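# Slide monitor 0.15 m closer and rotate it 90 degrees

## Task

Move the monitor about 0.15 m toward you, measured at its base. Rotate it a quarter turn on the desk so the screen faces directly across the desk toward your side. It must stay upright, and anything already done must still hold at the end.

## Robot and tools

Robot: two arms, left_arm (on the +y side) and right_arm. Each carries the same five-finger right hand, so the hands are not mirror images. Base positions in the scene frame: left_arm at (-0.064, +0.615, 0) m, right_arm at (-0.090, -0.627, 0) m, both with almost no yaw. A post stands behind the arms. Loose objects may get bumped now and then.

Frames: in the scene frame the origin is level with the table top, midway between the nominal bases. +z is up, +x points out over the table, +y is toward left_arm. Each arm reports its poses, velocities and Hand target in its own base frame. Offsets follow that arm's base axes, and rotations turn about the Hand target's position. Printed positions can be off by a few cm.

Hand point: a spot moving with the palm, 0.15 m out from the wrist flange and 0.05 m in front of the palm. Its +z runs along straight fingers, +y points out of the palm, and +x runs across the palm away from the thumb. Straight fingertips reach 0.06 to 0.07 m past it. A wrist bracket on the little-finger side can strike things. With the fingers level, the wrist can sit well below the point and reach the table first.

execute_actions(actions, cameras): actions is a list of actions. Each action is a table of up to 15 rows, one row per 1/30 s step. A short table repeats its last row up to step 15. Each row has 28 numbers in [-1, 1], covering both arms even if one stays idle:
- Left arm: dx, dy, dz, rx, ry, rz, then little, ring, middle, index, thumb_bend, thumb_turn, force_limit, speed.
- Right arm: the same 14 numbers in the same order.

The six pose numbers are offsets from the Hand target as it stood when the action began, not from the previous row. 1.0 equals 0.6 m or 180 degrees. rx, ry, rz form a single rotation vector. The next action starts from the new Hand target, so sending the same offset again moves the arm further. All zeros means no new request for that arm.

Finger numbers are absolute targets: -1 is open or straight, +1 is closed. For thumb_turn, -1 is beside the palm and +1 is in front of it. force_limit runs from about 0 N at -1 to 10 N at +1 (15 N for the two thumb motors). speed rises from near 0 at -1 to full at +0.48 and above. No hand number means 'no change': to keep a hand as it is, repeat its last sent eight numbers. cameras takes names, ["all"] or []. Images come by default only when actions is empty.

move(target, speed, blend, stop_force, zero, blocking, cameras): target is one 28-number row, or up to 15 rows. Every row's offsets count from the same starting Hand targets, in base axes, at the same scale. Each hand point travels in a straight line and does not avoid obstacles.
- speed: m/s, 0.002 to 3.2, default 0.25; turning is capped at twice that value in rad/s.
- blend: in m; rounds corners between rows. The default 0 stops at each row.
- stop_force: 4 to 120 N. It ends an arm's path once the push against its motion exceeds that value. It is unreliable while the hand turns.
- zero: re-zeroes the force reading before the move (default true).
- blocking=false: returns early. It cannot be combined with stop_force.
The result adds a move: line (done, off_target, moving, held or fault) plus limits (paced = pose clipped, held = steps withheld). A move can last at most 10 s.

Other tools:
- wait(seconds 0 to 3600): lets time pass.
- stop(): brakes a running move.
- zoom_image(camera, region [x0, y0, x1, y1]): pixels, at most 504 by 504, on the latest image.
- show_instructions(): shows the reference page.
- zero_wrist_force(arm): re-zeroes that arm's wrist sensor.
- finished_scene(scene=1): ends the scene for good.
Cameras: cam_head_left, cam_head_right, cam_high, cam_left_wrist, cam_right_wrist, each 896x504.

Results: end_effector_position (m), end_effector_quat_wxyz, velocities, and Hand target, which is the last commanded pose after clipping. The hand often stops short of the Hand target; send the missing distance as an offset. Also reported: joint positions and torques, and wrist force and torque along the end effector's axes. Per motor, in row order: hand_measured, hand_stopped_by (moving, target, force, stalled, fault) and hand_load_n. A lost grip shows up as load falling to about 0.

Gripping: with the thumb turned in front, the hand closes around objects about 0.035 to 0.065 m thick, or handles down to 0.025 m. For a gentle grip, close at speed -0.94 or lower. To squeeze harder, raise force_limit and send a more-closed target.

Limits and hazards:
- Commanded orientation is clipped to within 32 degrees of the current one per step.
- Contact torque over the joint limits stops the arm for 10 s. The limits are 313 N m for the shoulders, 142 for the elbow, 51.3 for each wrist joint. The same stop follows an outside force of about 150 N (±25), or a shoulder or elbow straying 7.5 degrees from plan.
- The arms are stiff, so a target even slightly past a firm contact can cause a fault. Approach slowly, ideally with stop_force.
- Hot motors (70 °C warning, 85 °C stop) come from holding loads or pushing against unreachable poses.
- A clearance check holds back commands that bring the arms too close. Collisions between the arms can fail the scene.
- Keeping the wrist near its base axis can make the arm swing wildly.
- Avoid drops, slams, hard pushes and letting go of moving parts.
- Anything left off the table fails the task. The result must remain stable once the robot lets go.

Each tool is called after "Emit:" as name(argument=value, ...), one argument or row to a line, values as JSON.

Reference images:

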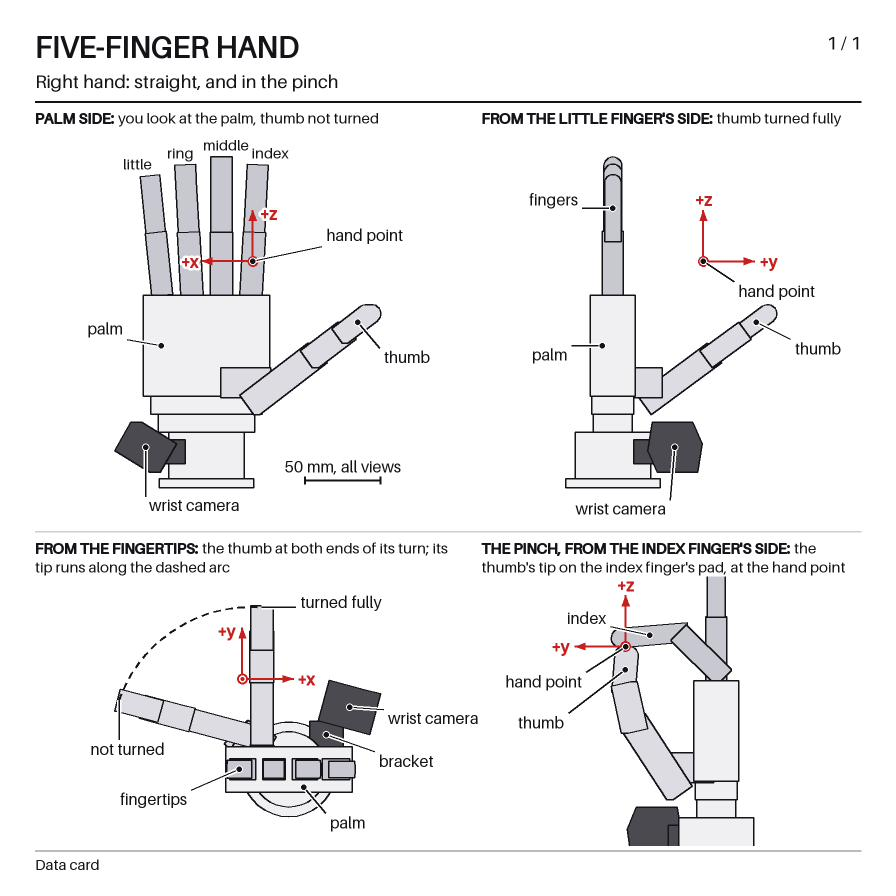

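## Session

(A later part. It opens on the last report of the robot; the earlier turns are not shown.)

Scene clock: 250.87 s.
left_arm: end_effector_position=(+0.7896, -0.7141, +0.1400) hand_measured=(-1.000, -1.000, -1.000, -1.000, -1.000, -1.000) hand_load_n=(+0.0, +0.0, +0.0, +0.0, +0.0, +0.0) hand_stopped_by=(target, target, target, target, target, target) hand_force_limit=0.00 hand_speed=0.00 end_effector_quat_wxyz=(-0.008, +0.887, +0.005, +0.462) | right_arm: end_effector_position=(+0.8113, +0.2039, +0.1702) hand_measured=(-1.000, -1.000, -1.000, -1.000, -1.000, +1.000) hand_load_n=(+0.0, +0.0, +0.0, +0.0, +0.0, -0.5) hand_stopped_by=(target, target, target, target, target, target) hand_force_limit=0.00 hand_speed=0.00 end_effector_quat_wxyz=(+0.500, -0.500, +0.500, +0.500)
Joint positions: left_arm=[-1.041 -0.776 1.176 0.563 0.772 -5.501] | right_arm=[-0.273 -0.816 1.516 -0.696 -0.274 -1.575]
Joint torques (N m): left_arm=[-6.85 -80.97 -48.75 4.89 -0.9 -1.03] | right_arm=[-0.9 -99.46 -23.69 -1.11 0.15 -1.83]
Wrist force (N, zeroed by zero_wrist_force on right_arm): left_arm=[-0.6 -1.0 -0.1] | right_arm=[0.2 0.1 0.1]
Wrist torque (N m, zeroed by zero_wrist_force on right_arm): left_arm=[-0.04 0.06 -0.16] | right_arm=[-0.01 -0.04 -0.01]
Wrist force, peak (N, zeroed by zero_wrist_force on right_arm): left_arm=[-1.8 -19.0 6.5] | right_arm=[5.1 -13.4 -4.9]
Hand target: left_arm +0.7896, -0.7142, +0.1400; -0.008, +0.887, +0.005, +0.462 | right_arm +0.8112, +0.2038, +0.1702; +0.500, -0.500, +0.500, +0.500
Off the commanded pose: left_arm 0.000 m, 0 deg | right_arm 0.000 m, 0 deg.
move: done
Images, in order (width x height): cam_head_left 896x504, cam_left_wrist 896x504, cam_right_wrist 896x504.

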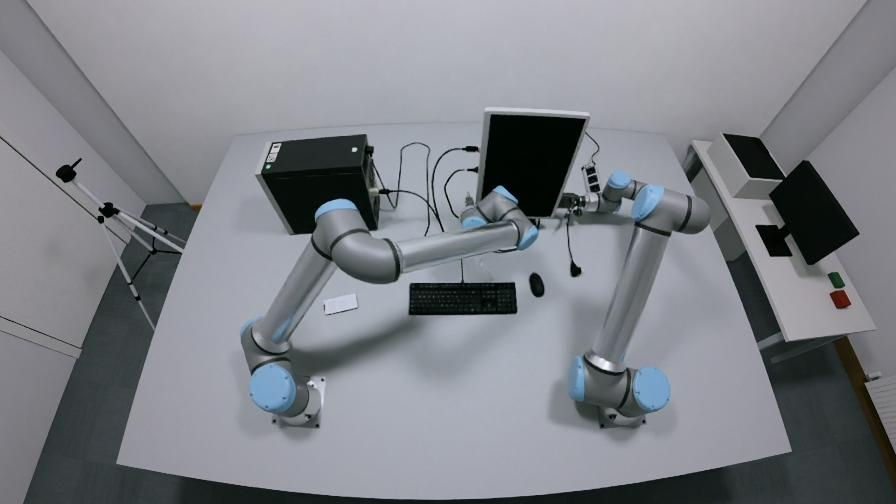

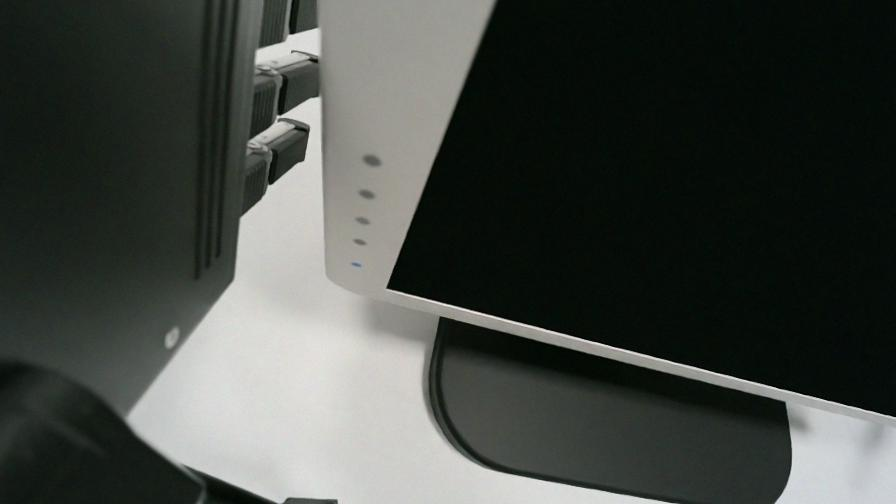

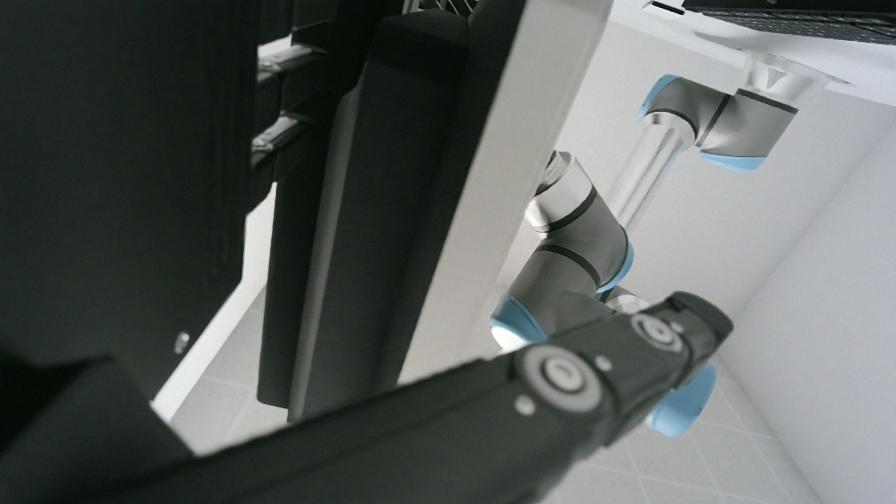

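Emit:
zoom_image(
  camera="cam_head_left",
  region=[460, 90, 600, 130],
)

Emit:
zoom_image(
  camera="cam_head_left",
  region=[460, 200, 580, 270],
)

Scaled by 3.600.

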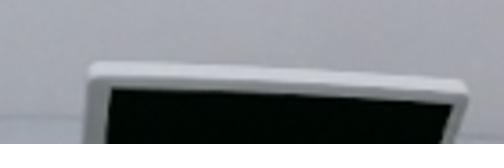

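Scaled by 4.200.

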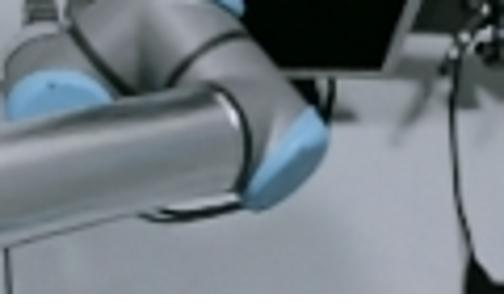

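Emit:
move(
  target=[-0.273,-0.004,0.192,0,0,0,-1,-1,-1,-1,-1,-1,0,0,0.022,-0.2,0,0,0,0,-1,-1,-1,-1,-1,1,0,0],
  speed=0.1,
  stop_force=10,
  cameras=["all"],
)

Scene clock: 254.90 s.
left_arm: end_effector_position=(+0.6258, -0.7166, +0.2552) hand_measured=(-1.000, -1.000, -1.000, -1.000, -1.000, -1.000) hand_load_n=(+0.0, +0.0, +0.0, +0.0, +0.0, +0.0) hand_stopped_by=(target, target, target, target, target, target) hand_force_limit=0.00 hand_speed=0.00 end_effector_quat_wxyz=(-0.008, +0.887, +0.005, +0.462) | right_arm: end_effector_position=(+0.8244, +0.0838, +0.1702) hand_measured=(-1.000, -1.000, -1.000, -1.000, -1.000, +1.000) hand_load_n=(+0.0, +0.0, +0.0, +0.0, +0.0, -0.5) hand_stopped_by=(target, target, target, target, target, target) hand_force_limit=0.00 hand_speed=0.00 end_effector_quat_wxyz=(+0.500, -0.500, +0.500, +0.500)
Joint positions: left_arm=[-1.225 -0.98 1.348 0.775 0.681 -5.742] | right_arm=[-0.398 -0.778 1.441 -0.66 -0.399 -1.573]
Joint torques (N m): left_arm=[7.2 -68.87 -48.18 0.71 0.98 2.7] | right_arm=[15.03 -101.61 -23.59 -1.52 2.7 -0.79]
Wrist force (N, zeroed by zero_wrist_force on right_arm): left_arm=[-0.7 -1.3 -0.2] | right_arm=[-0.2 0.2 -0.4]
Wrist torque (N m, zeroed by zero_wrist_force on right_arm): left_arm=[-0.12 0.10 -0.15] | right_arm=[0.04 0.01 0.01]
Wrist force, peak (N, zeroed by zero_wrist_force on right_arm): left_arm=[-0.6 -1.0 1.4] | right_arm=[0.1 0.3 1.1]
Hand target: left_arm +0.6258, -0.7166, +0.2552; -0.008, +0.887, +0.005, +0.462 | right_arm +0.8244, +0.0838, +0.1702; +0.500, -0.500, +0.500, +0.500
Off the commanded pose: left_arm 0.000 m, 0 deg | right_arm 0.000 m, 0 deg.
move: done

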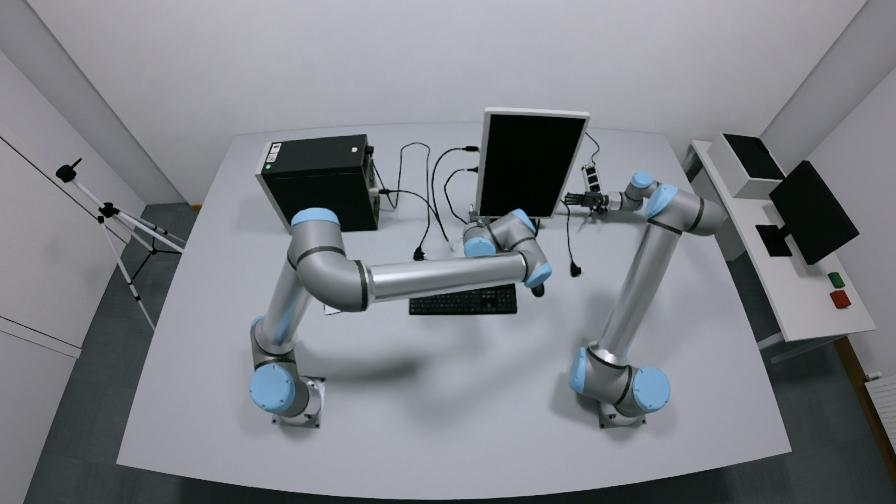

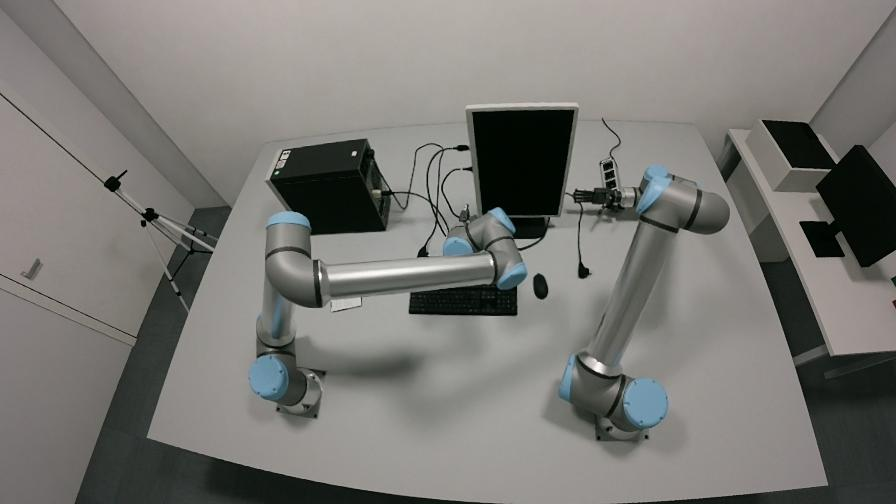

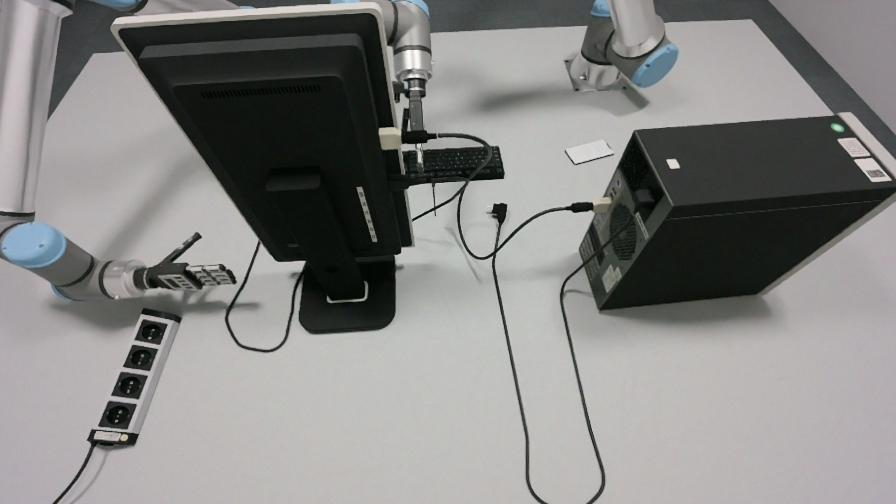

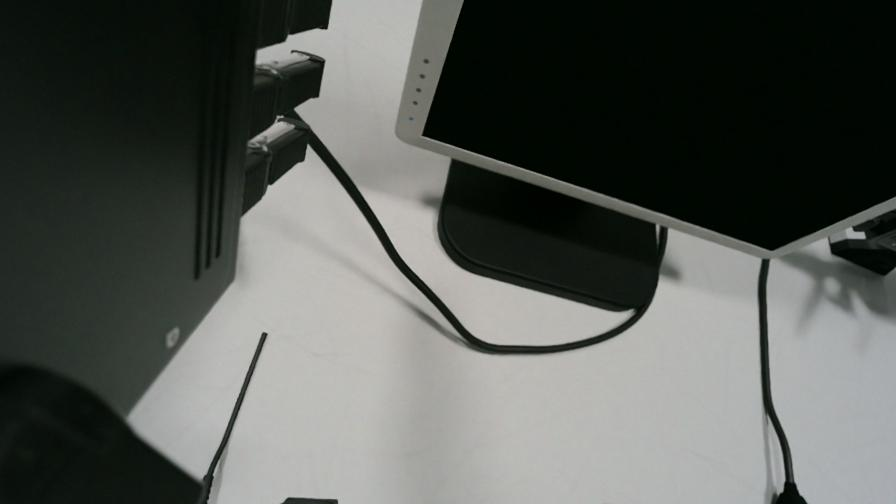

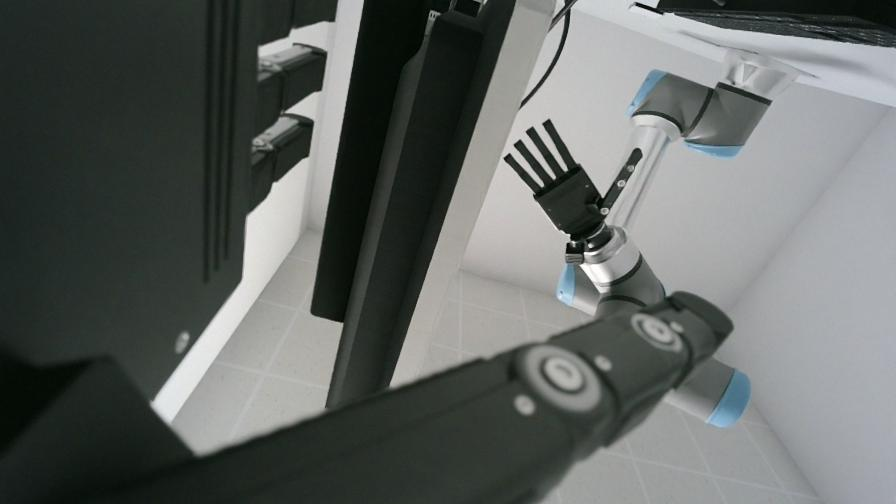

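Emit:
move(
  target=[-0.25,0.2,0.3,0,0,0,-1,-1,-1,-1,-1,-1,0,0,-0.1,-0.1,0.15,0,0,0,-1,-1,-1,-1,-1,1,0,0],
  speed=0.15,
  cameras=["all"],
)

Emit:
zoom_image(
  camera="cam_head_left",
  region=[440, 90, 620, 270],
)

Emit:
zoom_image(
  camera="cam_head_right",
  region=[440, 90, 620, 270],
)

Scene clock: 257.60 s.
left_arm: end_effector_position=(+0.4758, -0.5966, +0.4351) hand_measured=(-1.000, -1.000, -1.000, -1.000, -1.000, -1.000) hand_load_n=(+0.0, +0.0, +0.0, +0.0, +0.0, +0.0) hand_stopped_by=(target, target, target, target, target, target) hand_force_limit=0.00 hand_speed=0.00 end_effector_quat_wxyz=(-0.008, +0.887, +0.005, +0.462) | right_arm: end_effector_position=(+0.7643, +0.0237, +0.2603) hand_measured=(-1.000, -1.000, -1.000, -1.000, -1.000, +1.000) hand_load_n=(+0.0, +0.0, +0.0, +0.0, +0.0, -0.5) hand_stopped_by=(target, target, target, target, target, target) hand_force_limit=0.00 hand_speed=0.00 end_effector_quat_wxyz=(+0.500, -0.500, +0.500, +0.500)
Joint positions: left_arm=[-1.394 -1.335 1.577 1.112 0.627 -6.006] | right_arm=[-0.491 -0.924 1.52 -0.593 -0.491 -1.573]
Joint torques (N m): left_arm=[-0.64 -61.53 -49.69 3.4 0.56 2.04] | right_arm=[15.47 -65.29 -40.4 -1.37 3.24 1.69]
Wrist force (N, zeroed by zero_wrist_force on right_arm): left_arm=[-0.4 -0.8 0.3] | right_arm=[0.3 0.4 0.2]
Wrist torque (N m, zeroed by zero_wrist_force on right_arm): left_arm=[-0.08 -0.02 -0.14] | right_arm=[0.02 -0.08 0.02]
Wrist force, peak (N, zeroed by zero_wrist_force on right_arm): left_arm=[-0.2 -1.6 -1.3] | right_arm=[-0.6 0.8 -0.4]
Hand target: left_arm +0.4758, -0.5966, +0.4352; -0.008, +0.887, +0.005, +0.462 | right_arm +0.7644, +0.0238, +0.2602; +0.500, -0.500, +0.500, +0.500
Off the commanded pose: left_arm 0.000 m, 0 deg | right_arm 0.000 m, 0 deg.
move: done

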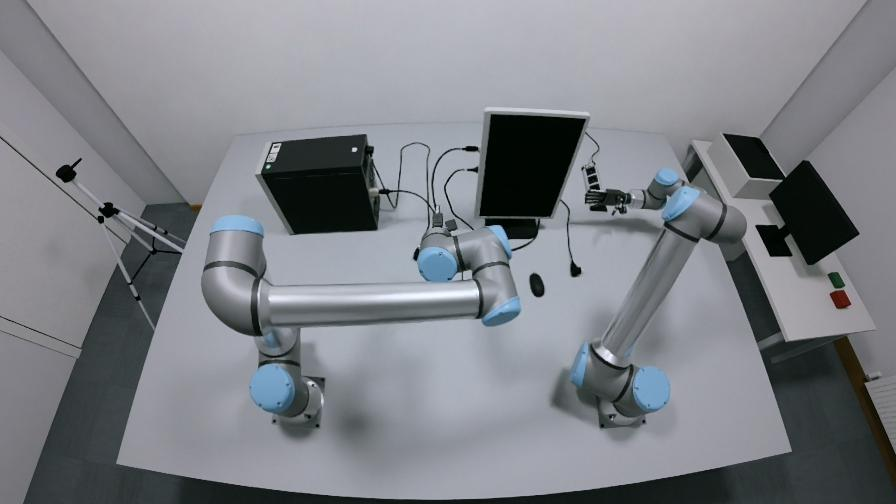

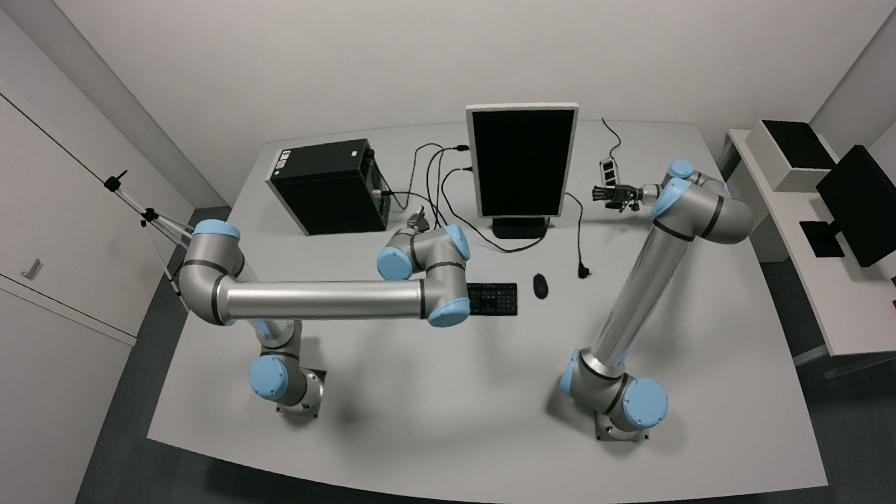

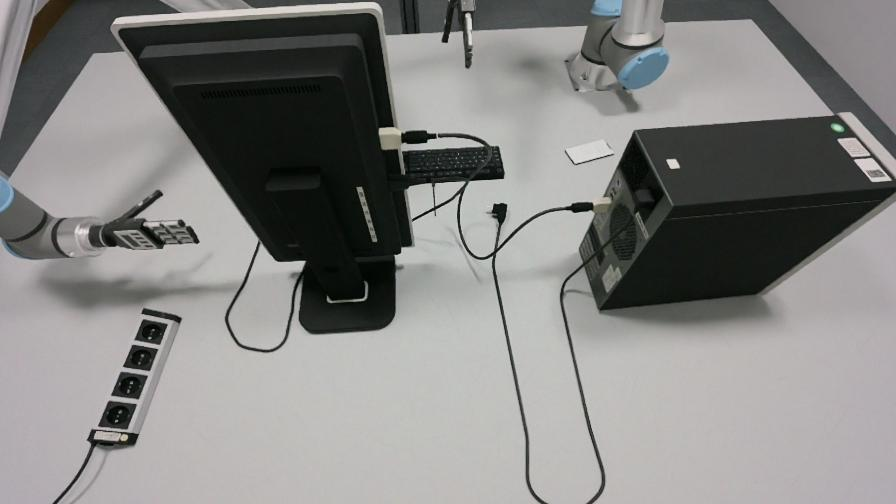

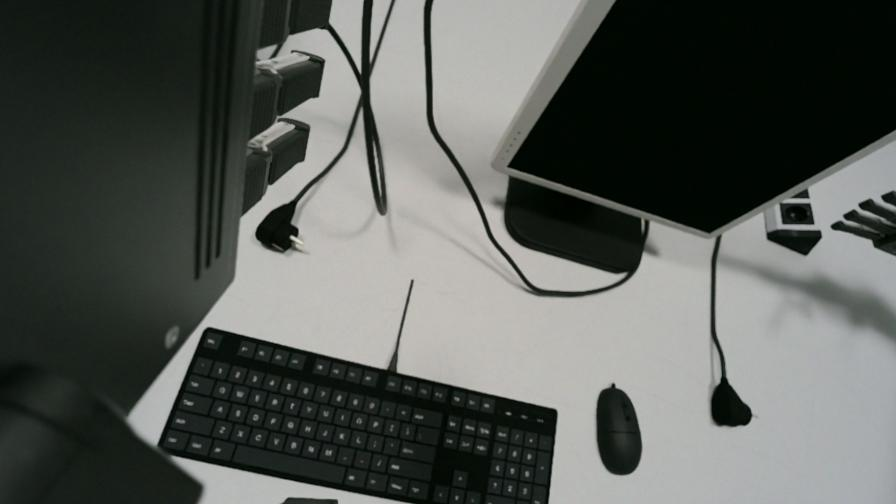

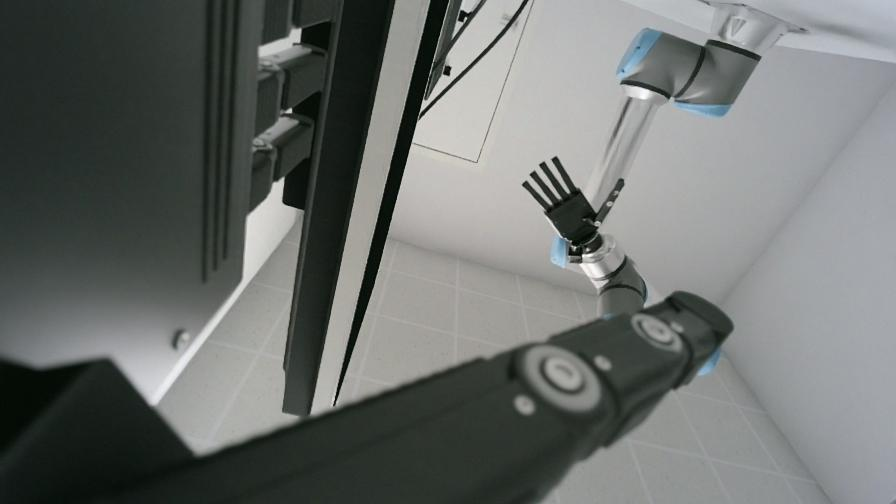

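Scaled by 2.800.

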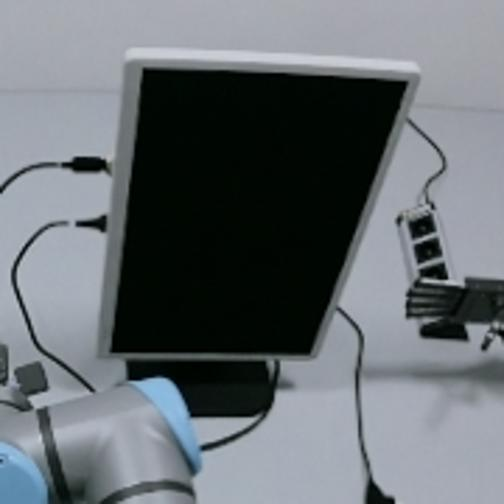

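Scaled by 2.800.

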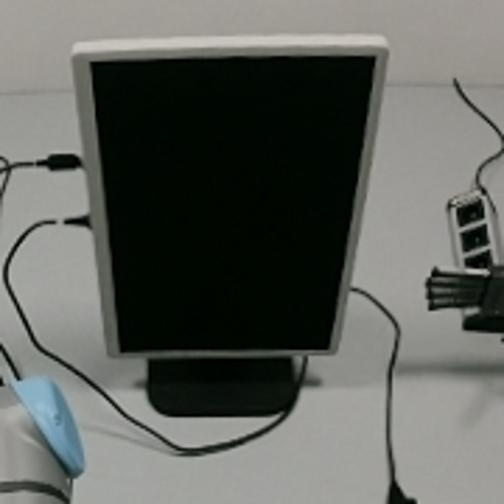

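Emit:
finished_scene(
)

The scene is finished: the task was done.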